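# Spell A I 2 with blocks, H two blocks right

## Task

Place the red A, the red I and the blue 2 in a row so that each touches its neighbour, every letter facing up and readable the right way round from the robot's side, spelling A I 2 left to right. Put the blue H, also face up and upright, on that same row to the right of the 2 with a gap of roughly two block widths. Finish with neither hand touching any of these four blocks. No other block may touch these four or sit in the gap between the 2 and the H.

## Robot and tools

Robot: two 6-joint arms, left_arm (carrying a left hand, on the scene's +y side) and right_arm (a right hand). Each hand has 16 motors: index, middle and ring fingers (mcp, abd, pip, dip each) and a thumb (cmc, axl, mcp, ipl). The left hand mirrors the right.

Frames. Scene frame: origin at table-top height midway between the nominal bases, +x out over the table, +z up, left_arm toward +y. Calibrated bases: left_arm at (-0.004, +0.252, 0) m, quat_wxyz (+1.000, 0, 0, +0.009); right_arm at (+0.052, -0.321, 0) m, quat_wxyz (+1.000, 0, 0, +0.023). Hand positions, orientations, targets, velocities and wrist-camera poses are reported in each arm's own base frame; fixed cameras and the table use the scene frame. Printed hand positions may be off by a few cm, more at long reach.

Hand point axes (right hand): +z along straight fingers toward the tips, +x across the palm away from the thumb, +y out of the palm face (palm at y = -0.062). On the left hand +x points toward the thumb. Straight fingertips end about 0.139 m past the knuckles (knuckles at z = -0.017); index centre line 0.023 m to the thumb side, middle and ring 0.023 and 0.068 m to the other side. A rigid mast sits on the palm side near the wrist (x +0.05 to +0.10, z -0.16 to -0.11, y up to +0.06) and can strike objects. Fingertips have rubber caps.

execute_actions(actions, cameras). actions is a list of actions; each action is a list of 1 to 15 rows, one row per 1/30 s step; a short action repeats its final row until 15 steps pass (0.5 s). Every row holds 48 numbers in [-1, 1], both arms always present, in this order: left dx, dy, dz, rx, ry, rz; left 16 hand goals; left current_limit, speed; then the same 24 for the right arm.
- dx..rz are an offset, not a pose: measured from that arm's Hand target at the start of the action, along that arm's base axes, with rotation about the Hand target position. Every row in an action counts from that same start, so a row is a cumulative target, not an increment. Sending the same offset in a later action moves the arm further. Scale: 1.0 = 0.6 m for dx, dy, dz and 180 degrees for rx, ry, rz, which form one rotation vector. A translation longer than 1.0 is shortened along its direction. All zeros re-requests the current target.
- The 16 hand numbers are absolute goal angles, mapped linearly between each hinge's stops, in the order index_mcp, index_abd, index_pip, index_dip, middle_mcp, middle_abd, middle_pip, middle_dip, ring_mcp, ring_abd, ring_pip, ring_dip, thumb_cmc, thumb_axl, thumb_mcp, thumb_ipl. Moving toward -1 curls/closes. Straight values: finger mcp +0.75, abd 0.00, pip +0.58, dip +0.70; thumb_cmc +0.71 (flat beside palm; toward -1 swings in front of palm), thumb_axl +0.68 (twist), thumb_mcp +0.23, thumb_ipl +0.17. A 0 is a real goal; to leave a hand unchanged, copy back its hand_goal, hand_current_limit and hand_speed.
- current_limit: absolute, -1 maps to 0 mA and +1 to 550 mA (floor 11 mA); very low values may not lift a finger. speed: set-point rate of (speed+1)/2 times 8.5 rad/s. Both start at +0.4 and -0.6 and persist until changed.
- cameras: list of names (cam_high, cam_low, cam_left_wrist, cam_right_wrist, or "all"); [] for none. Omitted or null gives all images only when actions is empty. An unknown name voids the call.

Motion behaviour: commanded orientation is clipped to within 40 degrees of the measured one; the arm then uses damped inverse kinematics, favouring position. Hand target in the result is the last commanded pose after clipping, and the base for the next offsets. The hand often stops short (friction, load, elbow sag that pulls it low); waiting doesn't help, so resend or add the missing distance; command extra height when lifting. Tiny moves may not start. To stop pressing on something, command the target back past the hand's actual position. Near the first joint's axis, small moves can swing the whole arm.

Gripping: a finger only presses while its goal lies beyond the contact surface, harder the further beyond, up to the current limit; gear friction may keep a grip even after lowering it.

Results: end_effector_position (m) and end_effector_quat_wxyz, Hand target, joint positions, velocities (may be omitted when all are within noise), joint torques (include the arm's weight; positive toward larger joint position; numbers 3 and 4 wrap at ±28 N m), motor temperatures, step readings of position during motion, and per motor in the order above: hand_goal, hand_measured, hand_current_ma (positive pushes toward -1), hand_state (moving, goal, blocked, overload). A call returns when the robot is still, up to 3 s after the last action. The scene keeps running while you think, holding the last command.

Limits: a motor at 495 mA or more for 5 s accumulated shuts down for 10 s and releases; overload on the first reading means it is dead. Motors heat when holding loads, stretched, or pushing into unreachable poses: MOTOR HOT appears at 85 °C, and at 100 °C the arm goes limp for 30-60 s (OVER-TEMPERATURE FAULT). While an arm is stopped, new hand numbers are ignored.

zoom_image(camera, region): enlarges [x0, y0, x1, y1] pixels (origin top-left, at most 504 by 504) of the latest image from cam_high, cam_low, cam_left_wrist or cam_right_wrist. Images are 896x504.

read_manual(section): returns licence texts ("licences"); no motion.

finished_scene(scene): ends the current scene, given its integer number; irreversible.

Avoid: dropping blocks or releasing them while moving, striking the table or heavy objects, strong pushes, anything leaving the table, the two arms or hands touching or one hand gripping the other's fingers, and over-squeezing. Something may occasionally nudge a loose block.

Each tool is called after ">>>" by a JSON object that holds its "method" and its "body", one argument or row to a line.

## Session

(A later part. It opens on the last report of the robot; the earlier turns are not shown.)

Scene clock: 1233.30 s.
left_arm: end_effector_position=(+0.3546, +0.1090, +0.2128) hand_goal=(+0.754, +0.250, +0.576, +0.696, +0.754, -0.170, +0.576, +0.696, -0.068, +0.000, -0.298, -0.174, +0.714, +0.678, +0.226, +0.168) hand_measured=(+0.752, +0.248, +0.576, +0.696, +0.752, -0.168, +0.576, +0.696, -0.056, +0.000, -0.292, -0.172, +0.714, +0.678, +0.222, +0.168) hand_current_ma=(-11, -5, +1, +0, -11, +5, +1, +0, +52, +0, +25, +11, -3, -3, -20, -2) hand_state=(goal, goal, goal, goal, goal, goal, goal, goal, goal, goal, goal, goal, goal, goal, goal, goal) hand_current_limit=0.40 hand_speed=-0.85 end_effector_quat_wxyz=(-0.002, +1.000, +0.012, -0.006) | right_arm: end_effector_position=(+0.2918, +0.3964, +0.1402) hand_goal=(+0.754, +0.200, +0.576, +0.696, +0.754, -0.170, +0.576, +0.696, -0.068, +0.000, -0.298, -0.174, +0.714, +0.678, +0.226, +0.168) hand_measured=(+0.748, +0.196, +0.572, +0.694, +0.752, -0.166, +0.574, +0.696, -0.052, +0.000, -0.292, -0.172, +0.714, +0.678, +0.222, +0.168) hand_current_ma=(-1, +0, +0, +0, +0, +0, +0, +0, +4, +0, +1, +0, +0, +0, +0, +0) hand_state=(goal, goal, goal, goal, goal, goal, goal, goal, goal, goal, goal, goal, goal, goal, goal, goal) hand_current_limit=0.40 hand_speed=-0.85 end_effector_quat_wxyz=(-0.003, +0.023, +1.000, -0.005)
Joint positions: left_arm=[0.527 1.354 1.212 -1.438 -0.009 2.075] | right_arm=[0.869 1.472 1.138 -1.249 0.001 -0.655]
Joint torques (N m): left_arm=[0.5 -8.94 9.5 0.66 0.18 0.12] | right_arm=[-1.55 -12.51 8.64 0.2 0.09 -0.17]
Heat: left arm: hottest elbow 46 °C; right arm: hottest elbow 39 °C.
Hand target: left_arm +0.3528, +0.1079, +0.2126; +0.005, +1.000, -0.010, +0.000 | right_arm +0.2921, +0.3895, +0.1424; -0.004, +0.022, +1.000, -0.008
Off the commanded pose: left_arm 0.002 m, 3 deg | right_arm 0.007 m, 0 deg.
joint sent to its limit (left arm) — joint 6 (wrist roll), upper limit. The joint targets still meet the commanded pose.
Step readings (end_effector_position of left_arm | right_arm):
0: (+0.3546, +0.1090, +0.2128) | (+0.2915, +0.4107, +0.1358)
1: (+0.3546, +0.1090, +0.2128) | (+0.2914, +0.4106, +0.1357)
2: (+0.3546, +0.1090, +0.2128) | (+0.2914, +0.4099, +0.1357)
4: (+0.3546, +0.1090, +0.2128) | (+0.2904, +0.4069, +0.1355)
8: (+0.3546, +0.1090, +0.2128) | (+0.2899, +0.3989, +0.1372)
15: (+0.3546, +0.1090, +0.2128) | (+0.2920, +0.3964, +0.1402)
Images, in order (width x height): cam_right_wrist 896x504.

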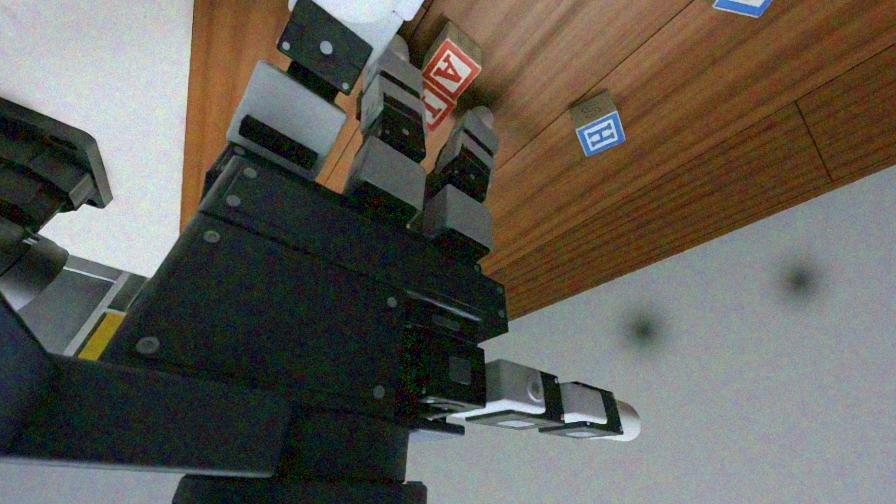

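>>> {"method": "execute_actions", "body": {
  "actions": [
    [[0,0,0,0,0,0,0.754,0.25,0.576,0.696,0.754,-0.17,0.576,0.696,-0.068,0,-0.299,-0.174,0.714,0.678,0.226,0.168,0.4,-0.85,0,0,0,0,0,0,0.754,0.07,0.576,0.696,0.754,-0.07,0.576,0.696,-0.068,0,-0.299,-0.174,0.714,0.678,0.226,0.168,0.4,-0.85]],
    [[0,0,0,0,0,0,0.754,0.25,0.576,0.696,0.754,-0.17,0.576,0.696,-0.068,0,-0.299,-0.174,0.714,0.678,0.226,0.168,0.4,-0.85,0,0,0,0,0,0,0.754,-0.06,0.576,0.696,0.754,0.06,0.576,0.696,-0.068,0,-0.299,-0.174,0.714,0.678,0.226,0.168,0.4,-0.85]],
    [[0,0,0,0,0,0,0.754,0.25,0.576,0.696,0.754,-0.17,0.576,0.696,-0.068,0,-0.299,-0.174,0.714,0.678,0.226,0.168,0.4,-0.85,0,0,0,0,0,0,0.754,0.2,0.576,0.696,0.754,-0.17,0.576,0.696,-0.068,0,-0.299,-0.174,0.714,0.678,0.226,0.168,0.4,-0.85]]
  ],
  "cameras": ["cam_right_wrist"]
}}

>>> {"method": "zoom_image", "body": {
  "camera": "cam_right_wrist",
  "region": [300, 20, 540, 180]
}}

Scene clock: 1253.43 s.
left_arm: end_effector_position=(+0.3546, +0.1090, +0.2128) hand_goal=(+0.754, +0.250, +0.576, +0.696, +0.754, -0.170, +0.576, +0.696, -0.068, +0.000, -0.298, -0.174, +0.714, +0.678, +0.226, +0.168) hand_measured=(+0.752, +0.248, +0.576, +0.696, +0.752, -0.168, +0.576, +0.696, -0.056, +0.000, -0.292, -0.172, +0.714, +0.678, +0.222, +0.168) hand_current_ma=(-11, -5, +1, +0, -11, +5, +1, +0, +52, +0, +25, +11, -3, -3, -20, -2) hand_state=(goal, goal, goal, goal, goal, goal, goal, goal, goal, goal, goal, goal, goal, goal, goal, goal) hand_current_limit=0.40 hand_speed=-0.85 end_effector_quat_wxyz=(-0.002, +1.000, +0.012, -0.006) | right_arm: end_effector_position=(+0.2918, +0.3965, +0.1402) hand_goal=(+0.754, +0.200, +0.576, +0.696, +0.754, -0.170, +0.576, +0.696, -0.068, +0.000, -0.298, -0.174, +0.714, +0.678, +0.226, +0.168) hand_measured=(+0.748, +0.196, +0.572, +0.694, +0.752, -0.166, +0.574, +0.696, -0.052, +0.000, -0.292, -0.172, +0.714, +0.678, +0.222, +0.168) hand_current_ma=(-1, +0, +0, +0, +0, +0, +0, +0, +4, +0, +1, +0, +0, +0, +0, +0) hand_state=(goal, goal, goal, goal, goal, goal, goal, goal, goal, goal, goal, goal, goal, goal, goal, goal) hand_current_limit=0.40 hand_speed=-0.85 end_effector_quat_wxyz=(-0.003, +0.023, +1.000, -0.005)
Joint positions: left_arm=[0.527 1.354 1.212 -1.438 -0.009 2.075] | right_arm=[0.869 1.472 1.138 -1.249 0.001 -0.656]
Joint torques (N m): left_arm=[0.85 -8.88 9.52 0.65 0.16 0.12] | right_arm=[-1.49 -12.63 8.62 0.2 0.09 -0.17]
Heat: left arm: hottest elbow 46 °C; right arm: hottest elbow 38 °C.
Hand target: left_arm +0.3528, +0.1079, +0.2126; +0.005, +1.000, -0.010, +0.000 | right_arm +0.2921, +0.3895, +0.1424; -0.004, +0.022, +1.000, -0.008
Off the commanded pose: left_arm 0.002 m, 3 deg | right_arm 0.007 m, 0 deg.
joint sent to its limit (left arm) — joint 6 (wrist roll), upper limit. The joint targets still meet the commanded pose.
Step readings (end_effector_position of left_arm | right_arm):
0: (+0.3546, +0.1090, +0.2128) | (+0.2918, +0.3965, +0.1402)
1: (+0.3546, +0.1090, +0.2128) | (+0.2918, +0.3965, +0.1402)
2: (+0.3546, +0.1090, +0.2128) | (+0.2918, +0.3965, +0.1402)
4: (+0.3546, +0.1090, +0.2128) | (+0.2918, +0.3965, +0.1402)
8: (+0.3546, +0.1090, +0.2128) | (+0.2918, +0.3965, +0.1402)
15: (+0.3546, +0.1090, +0.2128) | (+0.2918, +0.3965, +0.1402)
16: (+0.3546, +0.1090, +0.2128) | (+0.2918, +0.3965, +0.1402)
17: (+0.3546, +0.1090, +0.2128) | (+0.2918, +0.3965, +0.1402)
19: (+0.3546, +0.1090, +0.2128) | (+0.2918, +0.3965, +0.1402)
23: (+0.3546, +0.1090, +0.2128) | (+0.2918, +0.3965, +0.1402)
30: (+0.3546, +0.1090, +0.2128) | (+0.2918, +0.3965, +0.1402)
31: (+0.3546, +0.1090, +0.2128) | (+0.2918, +0.3965, +0.1402)
32: (+0.3546, +0.1090, +0.2128) | (+0.2918, +0.3965, +0.1402)
34: (+0.3546, +0.1090, +0.2128) | (+0.2918, +0.3965, +0.1402)
38: (+0.3546, +0.1090, +0.2128) | (+0.2918, +0.3965, +0.1402)
45: (+0.3546, +0.1090, +0.2128) | (+0.2918, +0.3965, +0.1402)
Images, in order (width x height): cam_right_wrist 896x504.

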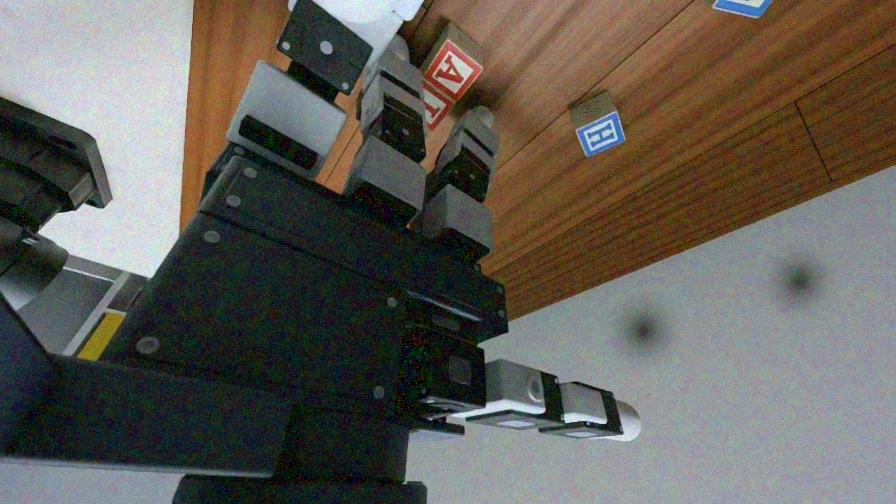

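Scaled by 2.100 from the camera's 896x504 image, which has a finer 1280x720 frame.

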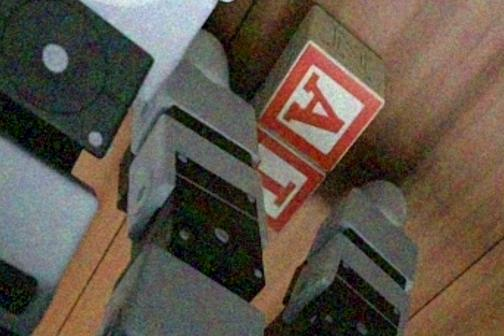

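>>> {"method": "zoom_image", "body": {
  "camera": "cam_high",
  "region": [430, 250, 475, 285]
}}

>>> {"method": "zoom_image", "body": {
  "camera": "cam_high",
  "region": [500, 337, 545, 372]
}}

This scene's latest camera images include none from cam_high. They are from: cam_right_wrist. cam_high's image comes with the result of a call that names it in "cameras".

This scene's latest camera images include none from cam_high. They are from: cam_right_wrist. cam_high's image comes with the result of a call that names it in "cameras".

>>> {"method": "execute_actions", "body": {
  "actions": [
    [[0,0,0,0,0,0,0.754,0.25,0.576,0.696,0.754,-0.17,0.576,0.696,-0.068,0,-0.299,-0.174,0.714,0.678,0.226,0.168,0.4,-0.85,0,0,0.09,0,0,0,0.754,0.2,0.576,0.696,0.754,-0.17,0.576,0.696,-0.068,0,-0.299,-0.174,0.714,0.678,0.226,0.168,0.4,-0.85]],
    [[0,0,0,0,0,0,0.754,0.25,0.576,0.696,0.754,-0.17,0.576,0.696,-0.068,0,-0.299,-0.174,0.714,0.678,0.226,0.168,0.4,-0.85,0,0,0.09,0,0,0,0.754,0.2,0.576,0.696,0.754,-0.17,0.576,0.696,-0.068,0,-0.299,-0.174,0.714,0.678,0.226,0.168,0.4,-0.85]],
    [[0,0,0,0,0,0,0.754,0.25,0.576,0.696,0.754,-0.17,0.576,0.696,-0.068,0,-0.299,-0.174,0.714,0.678,0.226,0.168,0.4,-0.85,0,-0.12,0.02,0,0,0,0.754,0.2,0.576,0.696,0.754,-0.17,0.576,0.696,-0.068,0,-0.299,-0.174,0.714,0.678,0.226,0.168,0.4,-0.85]],
    [[0,-0.084,0,0,0,0,0.754,0.25,0.576,0.696,0.754,-0.17,0.576,0.696,-0.068,0,-0.299,-0.174,0.714,0.678,0.226,0.168,0.4,-0.85,0,-0.13,0,0,0,0,0.754,0.2,0.576,0.696,0.754,-0.17,0.576,0.696,-0.068,0,-0.299,-0.174,0.714,0.678,0.226,0.168,0.4,-0.85]],
    [[0,-0.084,0,0,0,0,0.754,0.25,0.576,0.696,0.754,-0.17,0.576,0.696,-0.068,0,-0.299,-0.174,0.714,0.678,0.226,0.168,0.4,-0.85,0,-0.13,0,0,0,0,0.754,0.2,0.576,0.696,0.754,-0.17,0.576,0.696,-0.068,0,-0.299,-0.174,0.714,0.678,0.226,0.168,0.4,-0.85]],
    [[0,-0.084,0,0,0,0,0.754,0.25,0.576,0.696,0.754,-0.17,0.576,0.696,-0.068,0,-0.299,-0.174,0.714,0.678,0.226,0.168,0.4,-0.85,0,-0.13,0,0,0,0,0.754,0.2,0.576,0.696,0.754,-0.17,0.576,0.696,-0.068,0,-0.299,-0.174,0.714,0.678,0.226,0.168,0.4,-0.85]],
    [[0,0,0,0,0,0,0.754,0.25,0.576,0.696,0.754,-0.17,0.576,0.696,-0.068,0,-0.299,-0.174,0.714,0.678,0.226,0.168,0.4,-0.85,0,-0.1,0,0,0,0,0.754,0.2,0.576,0.696,0.754,-0.17,0.576,0.696,-0.068,0,-0.299,-0.174,0.714,0.678,0.226,0.168,0.4,-0.85]]
  ],
  "cameras": ["cam_high","cam_left_wrist"]
}}

>>> {"method": "zoom_image", "body": {
  "camera": "cam_high",
  "region": [430, 250, 475, 285]
}}

>>> {"method": "zoom_image", "body": {
  "camera": "cam_high",
  "region": [500, 337, 545, 372]
}}

>>> {"method": "zoom_image", "body": {
  "camera": "cam_high",
  "region": [470, 210, 560, 280]
}}

Scene clock: 1305.87 s.
left_arm: end_effector_position=(+0.3537, -0.0434, +0.2124) hand_goal=(+0.754, +0.250, +0.576, +0.696, +0.754, -0.170, +0.576, +0.696, -0.068, +0.000, -0.298, -0.174, +0.714, +0.678, +0.226, +0.168) hand_measured=(+0.754, +0.248, +0.576, +0.696, +0.752, -0.168, +0.576, +0.696, -0.058, +0.000, -0.292, -0.172, +0.714, +0.678, +0.222, +0.168) hand_current_ma=(-4, -5, +1, +0, -5, +4, +1, +0, +50, +0, +25, +11, +2, -3, -21, -2) hand_state=(goal, goal, goal, goal, goal, goal, goal, goal, goal, goal, goal, goal, goal, goal, goal, goal) hand_current_limit=0.40 hand_speed=-0.85 end_effector_quat_wxyz=(+0.006, +1.000, -0.015, +0.000) | right_arm: end_effector_position=(+0.2882, +0.0270, +0.2609) hand_goal=(+0.754, +0.200, +0.576, +0.696, +0.754, -0.170, +0.576, +0.696, -0.068, +0.000, -0.298, -0.174, +0.714, +0.678, +0.226, +0.168) hand_measured=(+0.752, +0.196, +0.574, +0.694, +0.752, -0.166, +0.574, +0.696, -0.056, +0.000, -0.292, -0.172, +0.714, +0.678, +0.222, +0.168) hand_current_ma=(+0, +0, +0, +0, +0, +0, +0, +0, +3, +0, +1, +0, +0, +0, +0, +0) hand_state=(goal, goal, goal, goal, goal, goal, goal, goal, goal, goal, goal, goal, goal, goal, goal, goal) hand_current_limit=0.40 hand_speed=-0.85 end_effector_quat_wxyz=(-0.004, +0.023, +1.000, -0.010)
Joint positions: left_arm=[0.133 1.227 1.093 -1.438 0.012 1.734] | right_arm=[-0.198 1.037 1.087 -1.626 0.022 -1.723]
Joint torques (N m): left_arm=[0.91 -7 9.91 0.39 0.03 -0.11] | right_arm=[-1.61 -3.49 10.62 0.65 -0.3 -0.16]
Heat: left arm: hottest elbow 46 °C; right arm: hottest elbow 38 °C.
Hand target: left_arm +0.3529, -0.0434, +0.2125; +0.005, +1.000, -0.010, +0.000 | right_arm +0.2922, +0.0234, +0.2624; -0.004, +0.022, +1.000, -0.008
Off the commanded pose: left_arm 0.001 m, 1 deg | right_arm 0.006 m, 0 deg.
Step readings (end_effector_position of left_arm | right_arm):
0: (+0.3546, +0.1090, +0.2128) | (+0.2918, +0.3965, +0.1402)
1: (+0.3546, +0.1090, +0.2128) | (+0.2913, +0.3959, +0.1400)
2: (+0.3546, +0.1090, +0.2128) | (+0.2894, +0.3937, +0.1396)
4: (+0.3546, +0.1090, +0.2128) | (+0.2836, +0.3868, +0.1412)
8: (+0.3546, +0.1090, +0.2128) | (+0.2781, +0.3803, +0.1555)
15: (+0.3546, +0.1090, +0.2128) | (+0.2823, +0.3853, +0.1791)
16: (+0.3546, +0.1090, +0.2128) | (+0.2820, +0.3850, +0.1795)
17: (+0.3546, +0.1090, +0.2128) | (+0.2809, +0.3836, +0.1807)
19: (+0.3546, +0.1090, +0.2128) | (+0.2784, +0.3806, +0.1879)
23: (+0.3546, +0.1090, +0.2128) | (+0.2813, +0.3841, +0.2133)
30: (+0.3546, +0.1090, +0.2128) | (+0.2833, +0.3865, +0.2337)
31: (+0.3546, +0.1090, +0.2128) | (+0.2833, +0.3857, +0.2335)
32: (+0.3546, +0.1090, +0.2128) | (+0.2835, +0.3840, +0.2343)
34: (+0.3546, +0.1090, +0.2128) | (+0.2851, +0.3732, +0.2366)
38: (+0.3546, +0.1090, +0.2128) | (+0.2930, +0.3380, +0.2501)
45: (+0.3546, +0.1090, +0.2128) | (+0.2956, +0.3208, +0.2682)
46: (+0.3545, +0.1085, +0.2127) | (+0.2951, +0.3202, +0.2673)
47: (+0.3540, +0.1061, +0.2123) | (+0.2938, +0.3180, +0.2656)
49: (+0.3517, +0.0961, +0.2104) | (+0.2918, +0.3026, +0.2588)
53: (+0.3489, +0.0682, +0.2102) | (+0.2951, +0.2595, +0.2523)
60: (+0.3514, +0.0565, +0.2131) | (+0.2962, +0.2430, +0.2629)
61: (+0.3517, +0.0563, +0.2130) | (+0.2957, +0.2426, +0.2626)
62: (+0.3519, +0.0545, +0.2126) | (+0.2949, +0.2405, +0.2620)
64: (+0.3506, +0.0457, +0.2108) | (+0.2946, +0.2242, +0.2579)
68: (+0.3486, +0.0179, +0.2107) | (+0.2985, +0.1802, +0.2557)
75: (+0.3515, +0.0063, +0.2130) | (+0.2973, +0.1644, +0.2622)
76: (+0.3520, +0.0063, +0.2130) | (+0.2967, +0.1640, +0.2622)
77: (+0.3523, +0.0044, +0.2126) | (+0.2962, +0.1620, +0.2623)
79: (+0.3522, -0.0044, +0.2115) | (+0.2978, +0.1447, +0.2606)
83: (+0.3498, -0.0330, +0.2114) | (+0.3015, +0.0999, +0.2589)
90: (+0.3521, -0.0439, +0.2125) | (+0.2980, +0.0854, +0.2607)
91: (+0.3524, -0.0438, +0.2125) | (+0.2972, +0.0852, +0.2607)
92: (+0.3527, -0.0438, +0.2125) | (+0.2963, +0.0834, +0.2610)
94: (+0.3530, -0.0436, +0.2124) | (+0.2964, +0.0692, +0.2609)
98: (+0.3534, -0.0435, +0.2124) | (+0.2962, +0.0339, +0.2603)
105: (+0.3537, -0.0435, +0.2124) | (+0.2908, +0.0257, +0.2607)
Images, in order (width x height): cam_high 896x504, cam_left_wrist 896x504.

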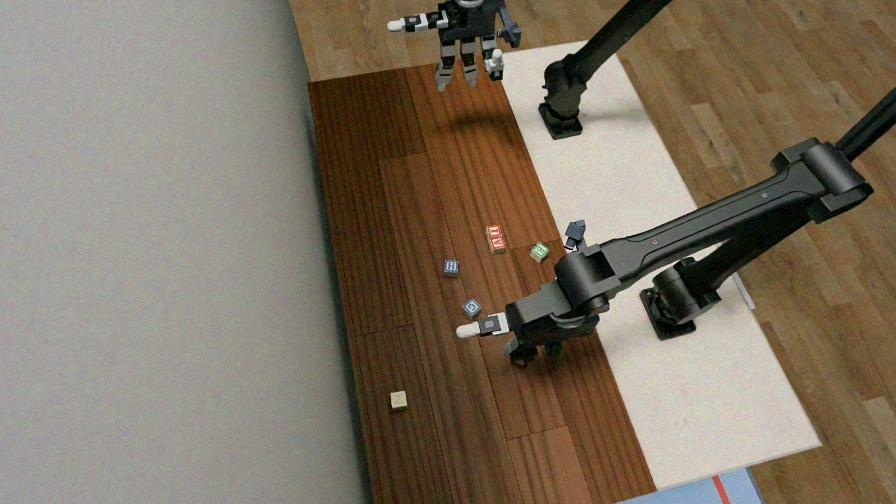

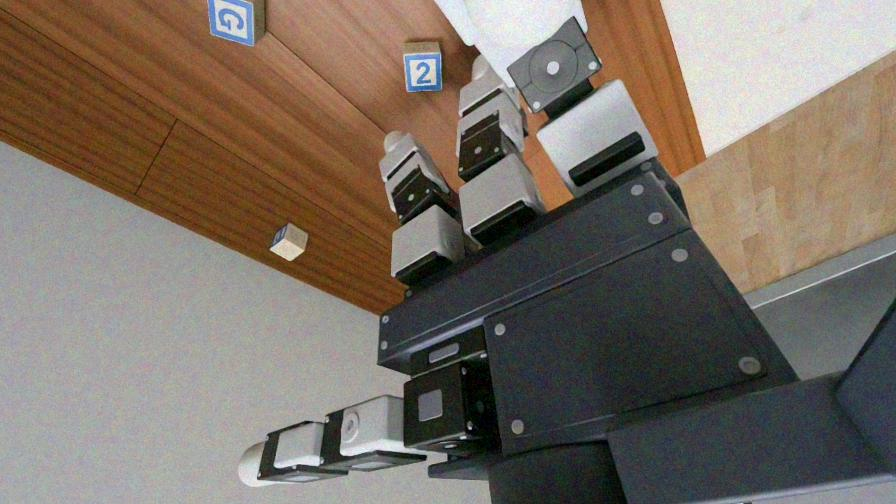

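Scaled by 11.200 from the camera's 896x504 image, which has a finer 1280x720 frame.

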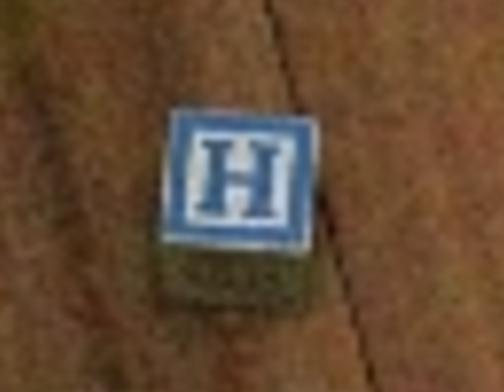

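Scaled by 11.200 from the camera's 896x504 image, which has a finer 1280x720 frame.

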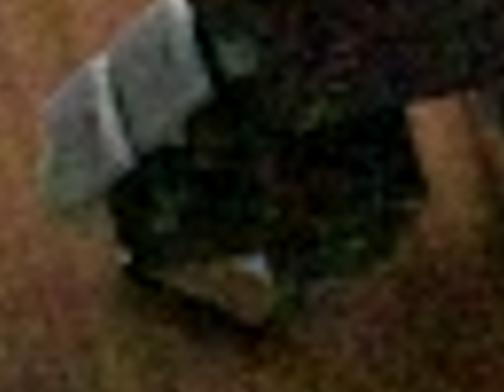

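Scaled by 5.600 from the camera's 896x504 image, which has a finer 1280x720 frame.

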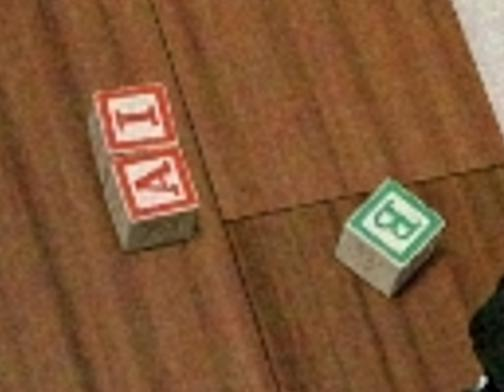

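>>> {"method": "zoom_image", "body": {
  "camera": "cam_left_wrist",
  "region": [380, 20, 500, 120]
}}

Scaled by 4.200 from the camera's 896x504 image, which has a finer 1280x720 frame.

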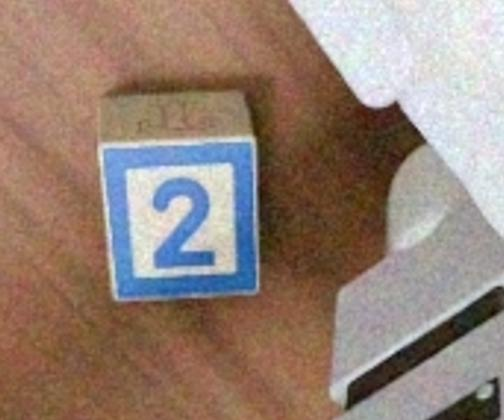

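>>> {"method": "execute_actions", "body": {
  "actions": [
    [[-0.03,0.174,0.02,0,0,0.12,0.754,0.25,0.576,0.696,0.754,-0.17,0.576,0.696,-0.068,0,-0.299,-0.174,0.714,0.678,0.226,0.168,0.4,-0.85,0.0465,0.147,-0.0167,0,0,-0.1008,0.754,0.2,0.576,0.696,0.754,-0.17,0.576,0.696,-0.068,0,-0.299,-0.174,0.714,0.678,0.226,0.168,0.4,-0.85]],
    [[-0.03,0.174,0.02,0,0,0.12,0.754,0.25,0.576,0.696,0.754,-0.17,0.576,0.696,-0.068,0,-0.299,-0.174,0.714,0.678,0.226,0.168,0.4,-0.85,0.042,0.1348,-0.0167,0,0,-0.1008,0.754,0.2,0.576,0.696,0.754,-0.17,0.576,0.696,-0.068,0,-0.299,-0.174,0.714,0.678,0.226,0.168,0.4,-0.85]],
    [[-0.03,0.174,0.02,0,0,0.12,0.754,0.25,0.576,0.696,0.754,-0.17,0.576,0.696,-0.068,0,-0.299,-0.174,0.714,0.678,0.226,0.168,0.4,-0.85,0.0338,0.1252,-0.0167,0,0,-0.1008,0.754,0.2,0.576,0.696,0.754,-0.17,0.576,0.696,-0.068,0,-0.299,-0.174,0.714,0.678,0.226,0.168,0.4,-0.85]],
    [[0,0,0,0,0,0,0.754,0.25,0.576,0.696,0.754,-0.17,0.576,0.696,-0.068,0,-0.299,-0.174,0.714,0.678,0.226,0.168,0.4,-0.85,0.0233,0.1182,-0.0167,0,0,-0.1008,0.754,0.2,0.576,0.696,0.754,-0.17,0.576,0.696,-0.068,0,-0.299,-0.174,0.714,0.678,0.226,0.168,0.4,-0.85]],
    [[0,0,0,0,0,0,0.754,0.25,0.576,0.696,0.754,-0.17,0.576,0.696,-0.068,0,-0.299,-0.174,0.714,0.678,0.226,0.168,0.4,-0.85,0.0112,0.115,-0.0167,0,0,-0.1008,0.754,0.2,0.576,0.696,0.754,-0.17,0.576,0.696,-0.068,0,-0.299,-0.174,0.714,0.678,0.226,0.168,0.4,-0.85]],
    [[0,0,0,0,0,0,0.754,0.25,0.576,0.696,0.754,-0.17,0.576,0.696,-0.068,0,-0.299,-0.174,0.714,0.678,0.226,0.168,0.4,-0.85,-0.0015,0.1158,-0.0167,0,0,-0.1008,0.754,0.2,0.576,0.696,0.754,-0.17,0.576,0.696,-0.068,0,-0.299,-0.174,0.714,0.678,0.226,0.168,0.4,-0.85]],
    [[0,0,0,0,0,0,0.754,0.25,0.576,0.696,0.754,-0.17,0.576,0.696,-0.068,0,-0.299,-0.174,0.714,0.678,0.226,0.168,0.4,-0.85,-0.0063,0.1247,-0.0167,0,0,-0.1008,0.754,0.2,0.576,0.696,0.754,-0.17,0.576,0.696,-0.068,0,-0.299,-0.174,0.714,0.678,0.226,0.168,0.4,-0.85]]
  ],
  "cameras": ["cam_high","cam_right_wrist"]
}}

>>> {"method": "zoom_image", "body": {
  "camera": "cam_high",
  "region": [460, 290, 600, 400]
}}

>>> {"method": "zoom_image", "body": {
  "camera": "cam_right_wrist",
  "region": [300, 20, 540, 180]
}}

Scene clock: 1481.70 s.
left_arm: end_effector_position=(+0.2897, +0.2619, +0.2361) hand_goal=(+0.754, +0.250, +0.576, +0.696, +0.754, -0.170, +0.576, +0.696, -0.068, +0.000, -0.298, -0.174, +0.714, +0.678, +0.226, +0.168) hand_measured=(+0.754, +0.248, +0.576, +0.696, +0.752, -0.168, +0.576, +0.696, -0.058, +0.000, -0.292, -0.172, +0.714, +0.678, +0.222, +0.168) hand_current_ma=(-4, -5, +0, +0, -6, +4, +0, +0, +46, +0, +25, +11, +3, -3, -21, -2) hand_state=(goal, goal, goal, goal, goal, goal, goal, goal, goal, goal, goal, goal, goal, goal, goal, goal) hand_current_limit=0.40 hand_speed=-0.85 end_effector_quat_wxyz=(+0.007, +0.850, +0.526, -0.006) | right_arm: end_effector_position=(+0.3759, +0.5456, +0.1978) hand_goal=(+0.754, +0.200, +0.576, +0.696, +0.754, -0.170, +0.576, +0.696, -0.068, +0.000, -0.298, -0.174, +0.714, +0.678, +0.226, +0.168) hand_measured=(+0.754, +0.198, +0.574, +0.694, +0.754, -0.168, +0.574, +0.696, -0.056, +0.000, -0.292, -0.172, +0.714, +0.678, +0.222, +0.168) hand_current_ma=(+0, +0, +0, +0, +0, +0, +0, +0, +3, +0, +0, +0, +0, +0, +0, +0) hand_state=(goal, goal, goal, goal, goal, goal, goal, goal, goal, goal, goal, goal, goal, goal, goal, goal) hand_current_limit=0.40 hand_speed=-0.85 end_effector_quat_wxyz=(-0.017, +0.899, +0.438, +0.015)
Joint positions: left_arm=[0.947 1.256 1.182 -1.514 0.009 1.41] | right_arm=[1.086 2.229 2.384 -1.682 -0.01 1.751]
Joint torques (N m): left_arm=[0.03 -6.07 14.24 0.12 0.11 -0.11] | right_arm=[-0.91 -20.78 13.39 0.08 0.16 0.06]
Heat: left arm: hottest elbow 46 °C; right arm: hottest elbow 42 °C.
Hand target: left_arm +0.2988, +0.2699, +0.2487; +0.004, +0.850, +0.527, +0.003 | right_arm +0.3815, +0.5519, +0.1923; -0.009, +0.905, +0.426, +0.000
Off the commanded pose: left_arm 0.017 m, 1 deg | right_arm 0.010 m, 2 deg.
joint sent to its limit (right arm) — joint 4 (wrist pitch), lower limit. The joint targets still meet the commanded pose.
Step readings (end_effector_position of left_arm | right_arm):
0: (+0.3537, -0.0434, +0.2124) | (+0.2882, +0.0270, +0.2609)
1: (+0.3538, -0.0427, +0.2125) | (+0.2887, +0.0277, +0.2612)
2: (+0.3535, -0.0386, +0.2125) | (+0.2911, +0.0308, +0.2619)
4: (+0.3500, -0.0198, +0.2130) | (+0.2960, +0.0488, +0.2618)
8: (+0.3377, +0.0389, +0.2186) | (+0.2962, +0.0942, +0.2554)
15: (+0.3328, +0.0599, +0.2228) | (+0.3056, +0.1102, +0.2521)
16: (+0.3327, +0.0605, +0.2229) | (+0.3073, +0.1108, +0.2520)
17: (+0.3321, +0.0643, +0.2231) | (+0.3097, +0.1137, +0.2523)
19: (+0.3274, +0.0837, +0.2234) | (+0.3130, +0.1341, +0.2529)
23: (+0.3085, +0.1393, +0.2220) | (+0.3115, +0.1796, +0.2448)
30: (+0.3056, +0.1579, +0.2236) | (+0.3225, +0.1870, +0.2266)
31: (+0.3063, +0.1590, +0.2238) | (+0.3239, +0.1867, +0.2257)
32: (+0.3060, +0.1629, +0.2244) | (+0.3260, +0.1884, +0.2253)
34: (+0.3031, +0.1822, +0.2278) | (+0.3294, +0.2065, +0.2259)
38: (+0.2874, +0.2383, +0.2352) | (+0.3323, +0.2531, +0.2234)
45: (+0.2887, +0.2609, +0.2364) | (+0.3467, +0.2610, +0.2158)
46: (+0.2892, +0.2607, +0.2355) | (+0.3485, +0.2604, +0.2165)
47: (+0.2893, +0.2607, +0.2351) | (+0.3509, +0.2609, +0.2172)
49: (+0.2892, +0.2608, +0.2348) | (+0.3556, +0.2754, +0.2200)
53: (+0.2894, +0.2614, +0.2355) | (+0.3589, +0.3211, +0.2188)
60: (+0.2897, +0.2619, +0.2361) | (+0.3642, +0.3351, +0.2069)
61: (+0.2897, +0.2619, +0.2361) | (+0.3655, +0.3345, +0.2074)
62: (+0.2897, +0.2619, +0.2361) | (+0.3677, +0.3349, +0.2087)
64: (+0.2897, +0.2619, +0.2361) | (+0.3739, +0.3463, +0.2134)
68: (+0.2897, +0.2619, +0.2361) | (+0.3784, +0.3861, +0.2155)
75: (+0.2897, +0.2619, +0.2361) | (+0.3745, +0.4044, +0.2013)
76: (+0.2897, +0.2619, +0.2361) | (+0.3748, +0.4034, +0.2008)
77: (+0.2897, +0.2619, +0.2361) | (+0.3759, +0.4045, +0.2019)
79: (+0.2897, +0.2619, +0.2361) | (+0.3831, +0.4166, +0.2070)
83: (+0.2897, +0.2619, +0.2361) | (+0.3879, +0.4537, +0.2108)
90: (+0.2897, +0.2619, +0.2361) | (+0.3771, +0.4727, +0.1977)
91: (+0.2897, +0.2619, +0.2361) | (+0.3769, +0.4723, +0.1971)
92: (+0.2897, +0.2619, +0.2361) | (+0.3775, +0.4745, +0.1976)
94: (+0.2897, +0.2619, +0.2361) | (+0.3840, +0.4905, +0.2016)
98: (+0.2897, +0.2619, +0.2361) | (+0.3903, +0.5267, +0.2053)
105: (+0.2897, +0.2619, +0.2361) | (+0.3783, +0.5459, +0.1961)
Images, in order (width x height): cam_high 896x504, cam_right_wrist 896x504.

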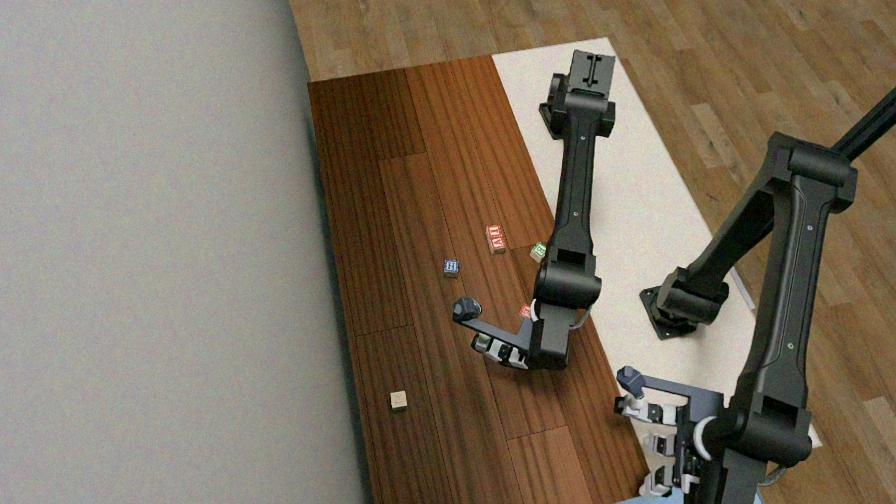

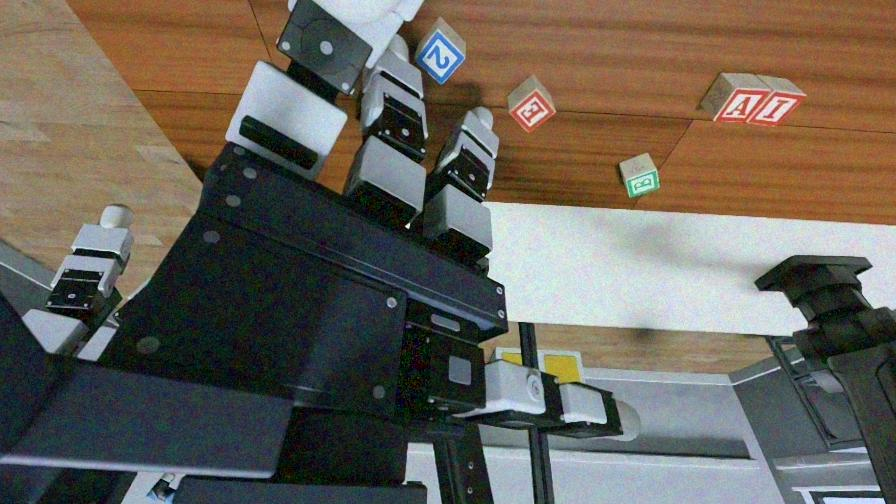

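Scaled by 3.600 from the camera's 896x504 image, which has a finer 1280x720 frame.

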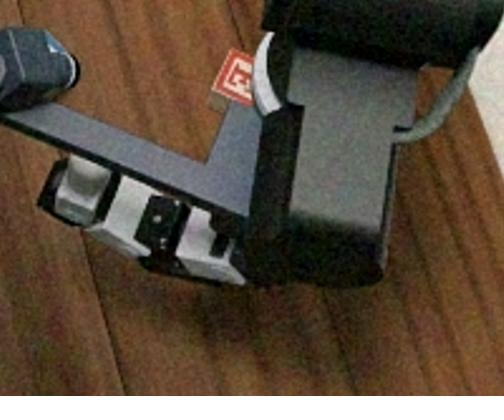

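Scaled by 2.100 from the camera's 896x504 image, which has a finer 1280x720 frame.

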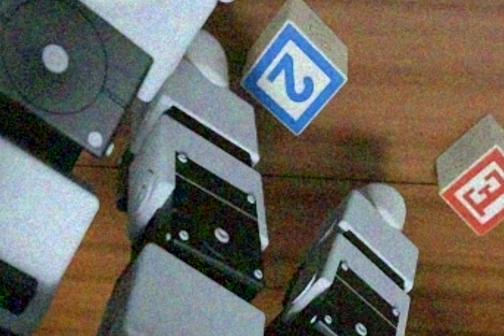

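>>> {"method": "execute_actions", "body": {
  "actions": [
    [[0,0,0,0,0,0,0.754,0.25,0.576,0.696,0.754,-0.17,0.576,0.696,-0.068,0,-0.299,-0.174,0.714,0.678,0.226,0.168,0.4,-0.85,-0.014,-0.005,-0.05,0,0,-0.008,0.754,0.22,0.576,0.696,0.754,-0.19,0.576,0.696,-0.068,0,-0.299,-0.174,0.714,0.678,0.226,0.168,0.4,-0.85]],
    [[0,0,0,0,0,0,0.754,0.25,0.576,0.696,0.754,-0.17,0.576,0.696,-0.068,0,-0.299,-0.174,0.714,0.678,0.226,0.168,0.4,-0.85,0,0,-0.03,0,0,0,0.754,0.22,0.576,0.696,0.754,-0.19,0.576,0.696,-0.068,0,-0.299,-0.174,0.714,0.678,0.226,0.168,0.4,-0.85]]
  ],
  "cameras": ["cam_right_wrist"]
}}

>>> {"method": "zoom_image", "body": {
  "camera": "cam_right_wrist",
  "region": [300, 20, 540, 180]
}}

Scene clock: 1551.90 s.
left_arm: end_effector_position=(+0.2897, +0.2619, +0.2361) hand_goal=(+0.754, +0.250, +0.576, +0.696, +0.754, -0.170, +0.576, +0.696, -0.068, +0.000, -0.298, -0.174, +0.714, +0.678, +0.226, +0.168) hand_measured=(+0.754, +0.248, +0.576, +0.696, +0.752, -0.168, +0.576, +0.696, -0.058, +0.000, -0.292, -0.172, +0.714, +0.678, +0.222, +0.168) hand_current_ma=(-4, -5, +0, +0, -6, +4, +0, +0, +46, +0, +25, +11, +3, -3, -21, -2) hand_state=(goal, goal, goal, goal, goal, goal, goal, goal, goal, goal, goal, goal, goal, goal, goal, goal) hand_current_limit=0.40 hand_speed=-0.85 end_effector_quat_wxyz=(+0.007, +0.850, +0.526, -0.006) | right_arm: end_effector_position=(+0.3737, +0.5448, +0.1666) hand_goal=(+0.754, +0.220, +0.576, +0.696, +0.754, -0.190, +0.576, +0.696, -0.068, +0.000, -0.298, -0.174, +0.714, +0.678, +0.226, +0.168) hand_measured=(+0.754, +0.216, +0.574, +0.694, +0.754, -0.186, +0.574, +0.696, -0.056, +0.000, -0.292, -0.172, +0.714, +0.678, +0.222, +0.168) hand_current_ma=(+0, +0, +0, +0, +0, +0, +0, +0, +3, +0, +0, +0, +0, +0, +0, +0) hand_state=(goal, goal, goal, goal, goal, goal, goal, goal, goal, goal, goal, goal, goal, goal, goal, goal) hand_current_limit=0.40 hand_speed=-0.85 end_effector_quat_wxyz=(-0.014, +0.908, +0.419, +0.010)
Joint positions: left_arm=[0.947 1.256 1.182 -1.514 0.009 1.41] | right_arm=[1.086 2.232 2.306 -1.613 -0.01 1.791]
Joint torques (N m): left_arm=[0.21 -6.12 14.16 0.13 0.13 -0.11] | right_arm=[-0.73 -21.01 9.48 0.96 -0.05 0.04]
Motor temperatures (°C): left_arm=[26 31 53 23 23 24] | right_arm=[29 31 44 26 24 26]
Heat: left arm: hottest elbow 53 °C; right arm: hottest elbow 44 °C.
Hand target: left_arm +0.2988, +0.2699, +0.2487; +0.004, +0.850, +0.527, +0.003 | right_arm +0.3731, +0.5489, +0.1444; -0.009, +0.910, +0.415, +0.000
Off the commanded pose: left_arm 0.017 m, 1 deg | right_arm 0.023 m, 1 deg.
Step readings (end_effector_position of left_arm | right_arm):
0: (+0.2897, +0.2619, +0.2361) | (+0.3759, +0.5456, +0.1978)
1: (+0.2897, +0.2619, +0.2361) | (+0.3758, +0.5456, +0.1978)
2: (+0.2897, +0.2619, +0.2361) | (+0.3756, +0.5454, +0.1977)
4: (+0.2897, +0.2619, +0.2361) | (+0.3752, +0.5453, +0.1977)
8: (+0.2897, +0.2619, +0.2361) | (+0.3748, +0.5457, +0.1948)
15: (+0.2897, +0.2619, +0.2361) | (+0.3736, +0.5444, +0.1905)
16: (+0.2897, +0.2619, +0.2361) | (+0.3736, +0.5445, +0.1901)
17: (+0.2897, +0.2619, +0.2361) | (+0.3738, +0.5450, +0.1886)
19: (+0.2897, +0.2619, +0.2361) | (+0.3744, +0.5460, +0.1827)
23: (+0.2897, +0.2619, +0.2361) | (+0.3731, +0.5438, +0.1697)
30: (+0.2897, +0.2619, +0.2361) | (+0.3736, +0.5447, +0.1666)
Images, in order (width x height): cam_right_wrist 896x504.

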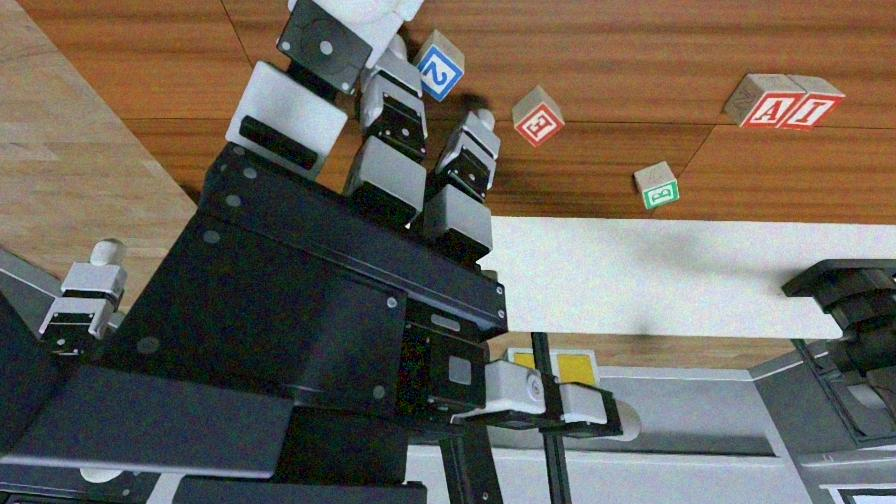

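Scaled by 2.100 from the camera's 896x504 image, which has a finer 1280x720 frame.

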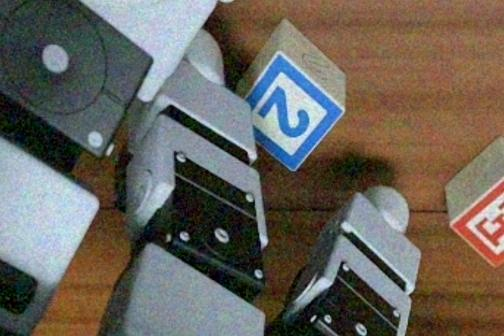

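>>> {"method": "execute_actions", "body": {
  "actions": [
    [[0,0,0,0,0,0,0.754,0.25,0.576,0.696,0.754,-0.17,0.576,0.696,-0.068,0,-0.299,-0.174,0.714,0.678,0.226,0.168,0.4,-0.85,0,0,-0.03,0,0,-0.006,0.754,0.22,0.576,0.696,0.754,-0.19,0.576,0.696,-0.068,0,-0.299,-0.174,0.714,0.678,0.226,0.168,0.4,-0.85]],
    [[0,0,0,0,0,0,0.754,0.25,0.576,0.696,0.754,-0.17,0.576,0.696,-0.068,0,-0.299,-0.174,0.714,0.678,0.226,0.168,0.4,-0.85,0,0,-0.017,0,0,0,0.754,0.22,0.576,0.696,0.754,-0.19,0.576,0.696,-0.068,0,-0.299,-0.174,0.714,0.678,0.226,0.168,0.4,-0.85]]
  ],
  "cameras": ["cam_right_wrist"]
}}

>>> {"method": "zoom_image", "body": {
  "camera": "cam_right_wrist",
  "region": [300, 20, 540, 180]
}}

Scene clock: 1580.83 s.
left_arm: end_effector_position=(+0.2897, +0.2619, +0.2361) hand_goal=(+0.754, +0.250, +0.576, +0.696, +0.754, -0.170, +0.576, +0.696, -0.068, +0.000, -0.298, -0.174, +0.714, +0.678, +0.226, +0.168) hand_measured=(+0.754, +0.248, +0.576, +0.696, +0.752, -0.168, +0.576, +0.696, -0.058, +0.000, -0.292, -0.172, +0.714, +0.678, +0.222, +0.168) hand_current_ma=(-4, -5, +0, +0, -6, +4, +0, +0, +46, +0, +25, +11, +3, -3, -21, -2) hand_state=(goal, goal, goal, goal, goal, goal, goal, goal, goal, goal, goal, goal, goal, goal, goal, goal) hand_current_limit=0.40 hand_speed=-0.85 end_effector_quat_wxyz=(+0.007, +0.850, +0.526, -0.006) | right_arm: end_effector_position=(+0.3738, +0.5465, +0.1422) hand_goal=(+0.754, +0.220, +0.576, +0.696, +0.754, -0.190, +0.576, +0.696, -0.068, +0.000, -0.298, -0.174, +0.714, +0.678, +0.226, +0.168) hand_measured=(+0.754, +0.216, +0.574, +0.694, +0.754, -0.186, +0.574, +0.696, -0.056, +0.000, -0.292, -0.172, +0.714, +0.678, +0.222, +0.168) hand_current_ma=(+0, +0, +0, +0, +0, +0, +0, +0, +3, +0, +0, +0, +0, +0, +0, +0) hand_state=(goal, goal, goal, goal, goal, goal, goal, goal, goal, goal, goal, goal, goal, goal, goal, goal) hand_current_limit=0.40 hand_speed=-0.85 end_effector_quat_wxyz=(-0.016, +0.911, +0.411, +0.013)
Joint positions: left_arm=[0.947 1.256 1.182 -1.514 0.009 1.41] | right_arm=[1.086 2.232 2.244 -1.542 -0.01 1.809]
Joint torques (N m): left_arm=[0.32 -5.95 14.19 0.12 0.13 -0.09] | right_arm=[-0.73 -20.66 9.25 0.99 -0.04 0.04]
Motor temperatures (°C): left_arm=[26 31 54 23 23 24] | right_arm=[29 36 41 26 24 26]
Heat: left arm: hottest elbow 54 °C; right arm: hottest elbow 41 °C.
Hand target: left_arm +0.2988, +0.2699, +0.2487; +0.004, +0.850, +0.527, +0.003 | right_arm +0.3731, +0.5489, +0.1162; -0.009, +0.914, +0.406, +0.000
Off the commanded pose: left_arm 0.017 m, 1 deg | right_arm 0.026 m, 2 deg.
Step readings (end_effector_position of left_arm | right_arm):
0: (+0.2897, +0.2619, +0.2361) | (+0.3737, +0.5448, +0.1666)
1: (+0.2897, +0.2619, +0.2361) | (+0.3737, +0.5450, +0.1666)
2: (+0.2897, +0.2619, +0.2361) | (+0.3739, +0.5454, +0.1656)
4: (+0.2897, +0.2619, +0.2361) | (+0.3744, +0.5467, +0.1621)
8: (+0.2897, +0.2619, +0.2361) | (+0.3735, +0.5456, +0.1536)
15: (+0.2897, +0.2619, +0.2361) | (+0.3736, +0.5461, +0.1517)
16: (+0.2897, +0.2619, +0.2361) | (+0.3736, +0.5462, +0.1517)
17: (+0.2897, +0.2619, +0.2361) | (+0.3737, +0.5464, +0.1511)
19: (+0.2897, +0.2619, +0.2361) | (+0.3741, +0.5472, +0.1486)
23: (+0.2897, +0.2619, +0.2361) | (+0.3736, +0.5462, +0.1432)
30: (+0.2897, +0.2619, +0.2361) | (+0.3738, +0.5465, +0.1422)
Images, in order (width x height): cam_right_wrist 896x504.

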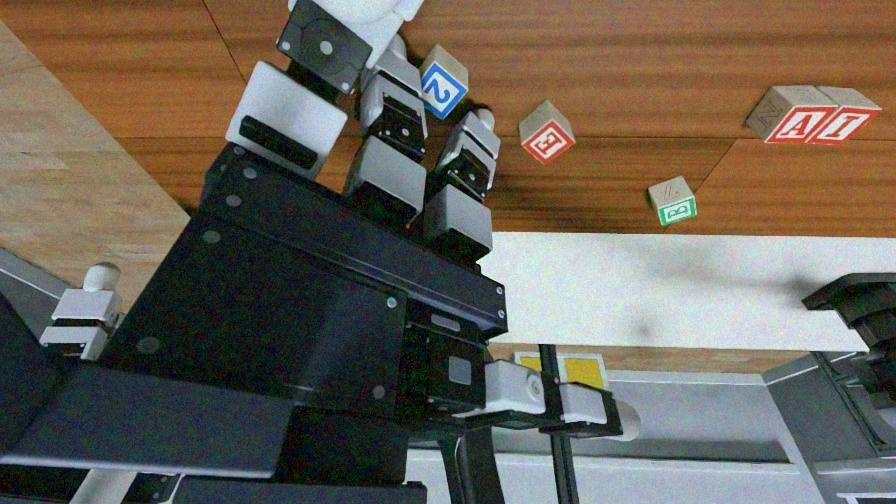

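Scaled by 2.100 from the camera's 896x504 image, which has a finer 1280x720 frame.

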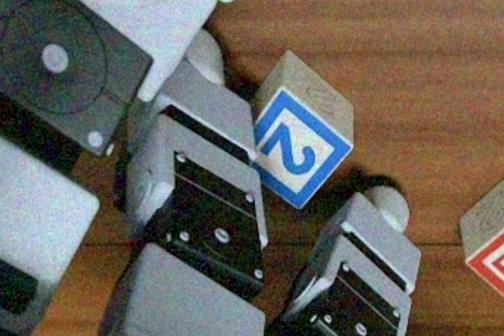

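>>> {"method": "execute_actions", "body": {
  "actions": [
    [[0,0,0,0,0,0,0.754,0.25,0.576,0.696,0.754,-0.17,0.576,0.696,-0.068,0,-0.299,-0.174,0.714,0.678,0.226,0.168,0.4,-0.85,0,0,-0.005,-0.01,0.003,0,0.754,0.22,0.576,0.696,0.754,-0.19,0.576,0.696,-0.068,0,-0.299,-0.174,0.714,0.678,0.226,0.168,0.4,-0.85]],
    [[0,0,0,0,0,0,0.754,0.25,0.576,0.696,0.754,-0.17,0.576,0.696,-0.068,0,-0.299,-0.174,0.714,0.678,0.226,0.168,0.4,-0.85,0,0,0,0,0,0,0.754,0.06,0.576,0.696,0.754,-0.06,0.576,0.696,-0.068,0,-0.299,-0.174,0.714,0.678,0.226,0.168,0.4,-0.85]],
    [[0,0,0,0,0,0,0.754,0.25,0.576,0.696,0.754,-0.17,0.576,0.696,-0.068,0,-0.299,-0.174,0.714,0.678,0.226,0.168,0.4,-0.85,0,0,0,0,0,0,0.754,-0.2,0.576,0.696,0.754,0.2,0.576,0.696,-0.068,0,-0.299,-0.174,0.714,0.678,0.226,0.168,0.4,-0.85]],
    [[0,0,0,0,0,0,0.754,0.25,0.576,0.696,0.754,-0.17,0.576,0.696,-0.068,0,-0.299,-0.174,0.714,0.678,0.226,0.168,0.4,-0.85,0,0,0,0,0,0,0.754,-0.2,0.576,0.696,0.754,0.2,0.576,0.696,-0.068,0,-0.299,-0.174,0.714,0.678,0.226,0.168,0.4,-0.85]]
  ],
  "cameras": ["cam_right_wrist"]
}}

>>> {"method": "zoom_image", "body": {
  "camera": "cam_right_wrist",
  "region": [300, 20, 540, 180]
}}

Scene clock: 1603.83 s.
left_arm: end_effector_position=(+0.2897, +0.2619, +0.2361) hand_goal=(+0.754, +0.250, +0.576, +0.696, +0.754, -0.170, +0.576, +0.696, -0.068, +0.000, -0.298, -0.174, +0.714, +0.678, +0.226, +0.168) hand_measured=(+0.754, +0.248, +0.576, +0.696, +0.752, -0.168, +0.576, +0.696, -0.058, +0.000, -0.292, -0.172, +0.714, +0.678, +0.222, +0.168) hand_current_ma=(-4, -5, +0, +0, -6, +4, +0, +0, +46, +0, +25, +11, +3, -3, -21, -2) hand_state=(goal, goal, goal, goal, goal, goal, goal, goal, goal, goal, goal, goal, goal, goal, goal, goal) hand_current_limit=0.40 hand_speed=-0.85 end_effector_quat_wxyz=(+0.007, +0.850, +0.526, -0.006) | right_arm: end_effector_position=(+0.3725, +0.5439, +0.1357) hand_goal=(+0.754, -0.200, +0.576, +0.696, +0.754, +0.200, +0.576, +0.696, -0.068, +0.000, -0.298, -0.174, +0.714, +0.678, +0.226, +0.168) hand_measured=(+0.754, +0.078, +0.574, +0.694, +0.754, -0.114, +0.576, +0.696, -0.056, +0.000, -0.292, -0.172, +0.714, +0.678, +0.222, +0.168) hand_current_ma=(+0, +385, +0, +0, +0, -385, +0, +0, +3, +0, +0, +0, +0, +0, +0, +0) hand_state=(goal, blocked, goal, goal, goal, blocked, goal, goal, goal, goal, goal, goal, goal, goal, goal, goal) hand_current_limit=0.40 hand_speed=-0.85 end_effector_quat_wxyz=(-0.008, +0.912, +0.411, +0.003)
Joint positions: left_arm=[0.947 1.256 1.182 -1.514 0.009 1.41] | right_arm=[1.086 2.247 2.249 -1.56 -0.009 1.811]
Joint torques (N m): left_arm=[0.09 -6.24 14.16 0.1 0.12 -0.11] | right_arm=[-0.56 -19.37 12.25 -0.06 0.18 0.05]
Motor temperatures (°C): left_arm=[26 31 55 22 23 24] | right_arm=[29 36 41 26 24 26]
Heat: left arm: hottest elbow 55 °C; right arm: hottest elbow 41 °C.
Hand target: left_arm +0.2988, +0.2699, +0.2487; +0.004, +0.850, +0.527, +0.003 | right_arm +0.3731, +0.5489, +0.1131; +0.004, +0.914, +0.406, -0.011
Off the commanded pose: left_arm 0.017 m, 1 deg | right_arm 0.023 m, 2 deg.
Step readings (end_effector_position of left_arm | right_arm):
0: (+0.2897, +0.2619, +0.2361) | (+0.3738, +0.5466, +0.1422)
1: (+0.2897, +0.2619, +0.2361) | (+0.3738, +0.5466, +0.1422)
2: (+0.2897, +0.2619, +0.2361) | (+0.3738, +0.5466, +0.1419)
4: (+0.2897, +0.2619, +0.2361) | (+0.3736, +0.5462, +0.1408)
8: (+0.2897, +0.2619, +0.2361) | (+0.3724, +0.5440, +0.1346)
15: (+0.2897, +0.2619, +0.2361) | (+0.3721, +0.5435, +0.1348)
16: (+0.2897, +0.2619, +0.2361) | (+0.3721, +0.5435, +0.1348)
17: (+0.2897, +0.2619, +0.2361) | (+0.3721, +0.5435, +0.1348)
19: (+0.2897, +0.2619, +0.2361) | (+0.3723, +0.5436, +0.1351)
23: (+0.2897, +0.2619, +0.2361) | (+0.3725, +0.5439, +0.1357)
30: (+0.2897, +0.2619, +0.2361) | (+0.3725, +0.5439, +0.1357)
31: (+0.2897, +0.2619, +0.2361) | (+0.3725, +0.5439, +0.1357)
32: (+0.2897, +0.2619, +0.2361) | (+0.3725, +0.5439, +0.1357)
34: (+0.2897, +0.2619, +0.2361) | (+0.3725, +0.5439, +0.1357)
38: (+0.2897, +0.2619, +0.2361) | (+0.3725, +0.5439, +0.1357)
45: (+0.2897, +0.2619, +0.2361) | (+0.3725, +0.5439, +0.1357)
46: (+0.2897, +0.2619, +0.2361) | (+0.3725, +0.5439, +0.1357)
47: (+0.2897, +0.2619, +0.2361) | (+0.3725, +0.5439, +0.1357)
49: (+0.2897, +0.2619, +0.2361) | (+0.3725, +0.5439, +0.1357)
53: (+0.2897, +0.2619, +0.2361) | (+0.3725, +0.5439, +0.1357)
60: (+0.2897, +0.2619, +0.2361) | (+0.3725, +0.5439, +0.1357)
Images, in order (width x height): cam_right_wrist 896x504.

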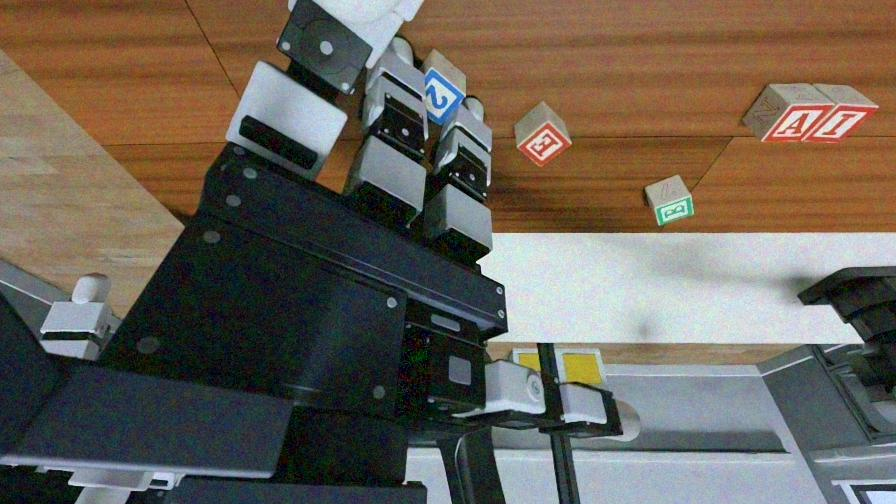

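Scaled by 2.100 from the camera's 896x504 image, which has a finer 1280x720 frame.

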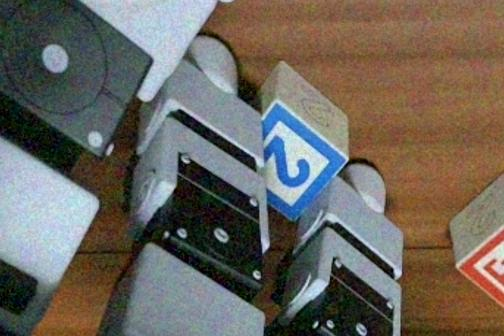

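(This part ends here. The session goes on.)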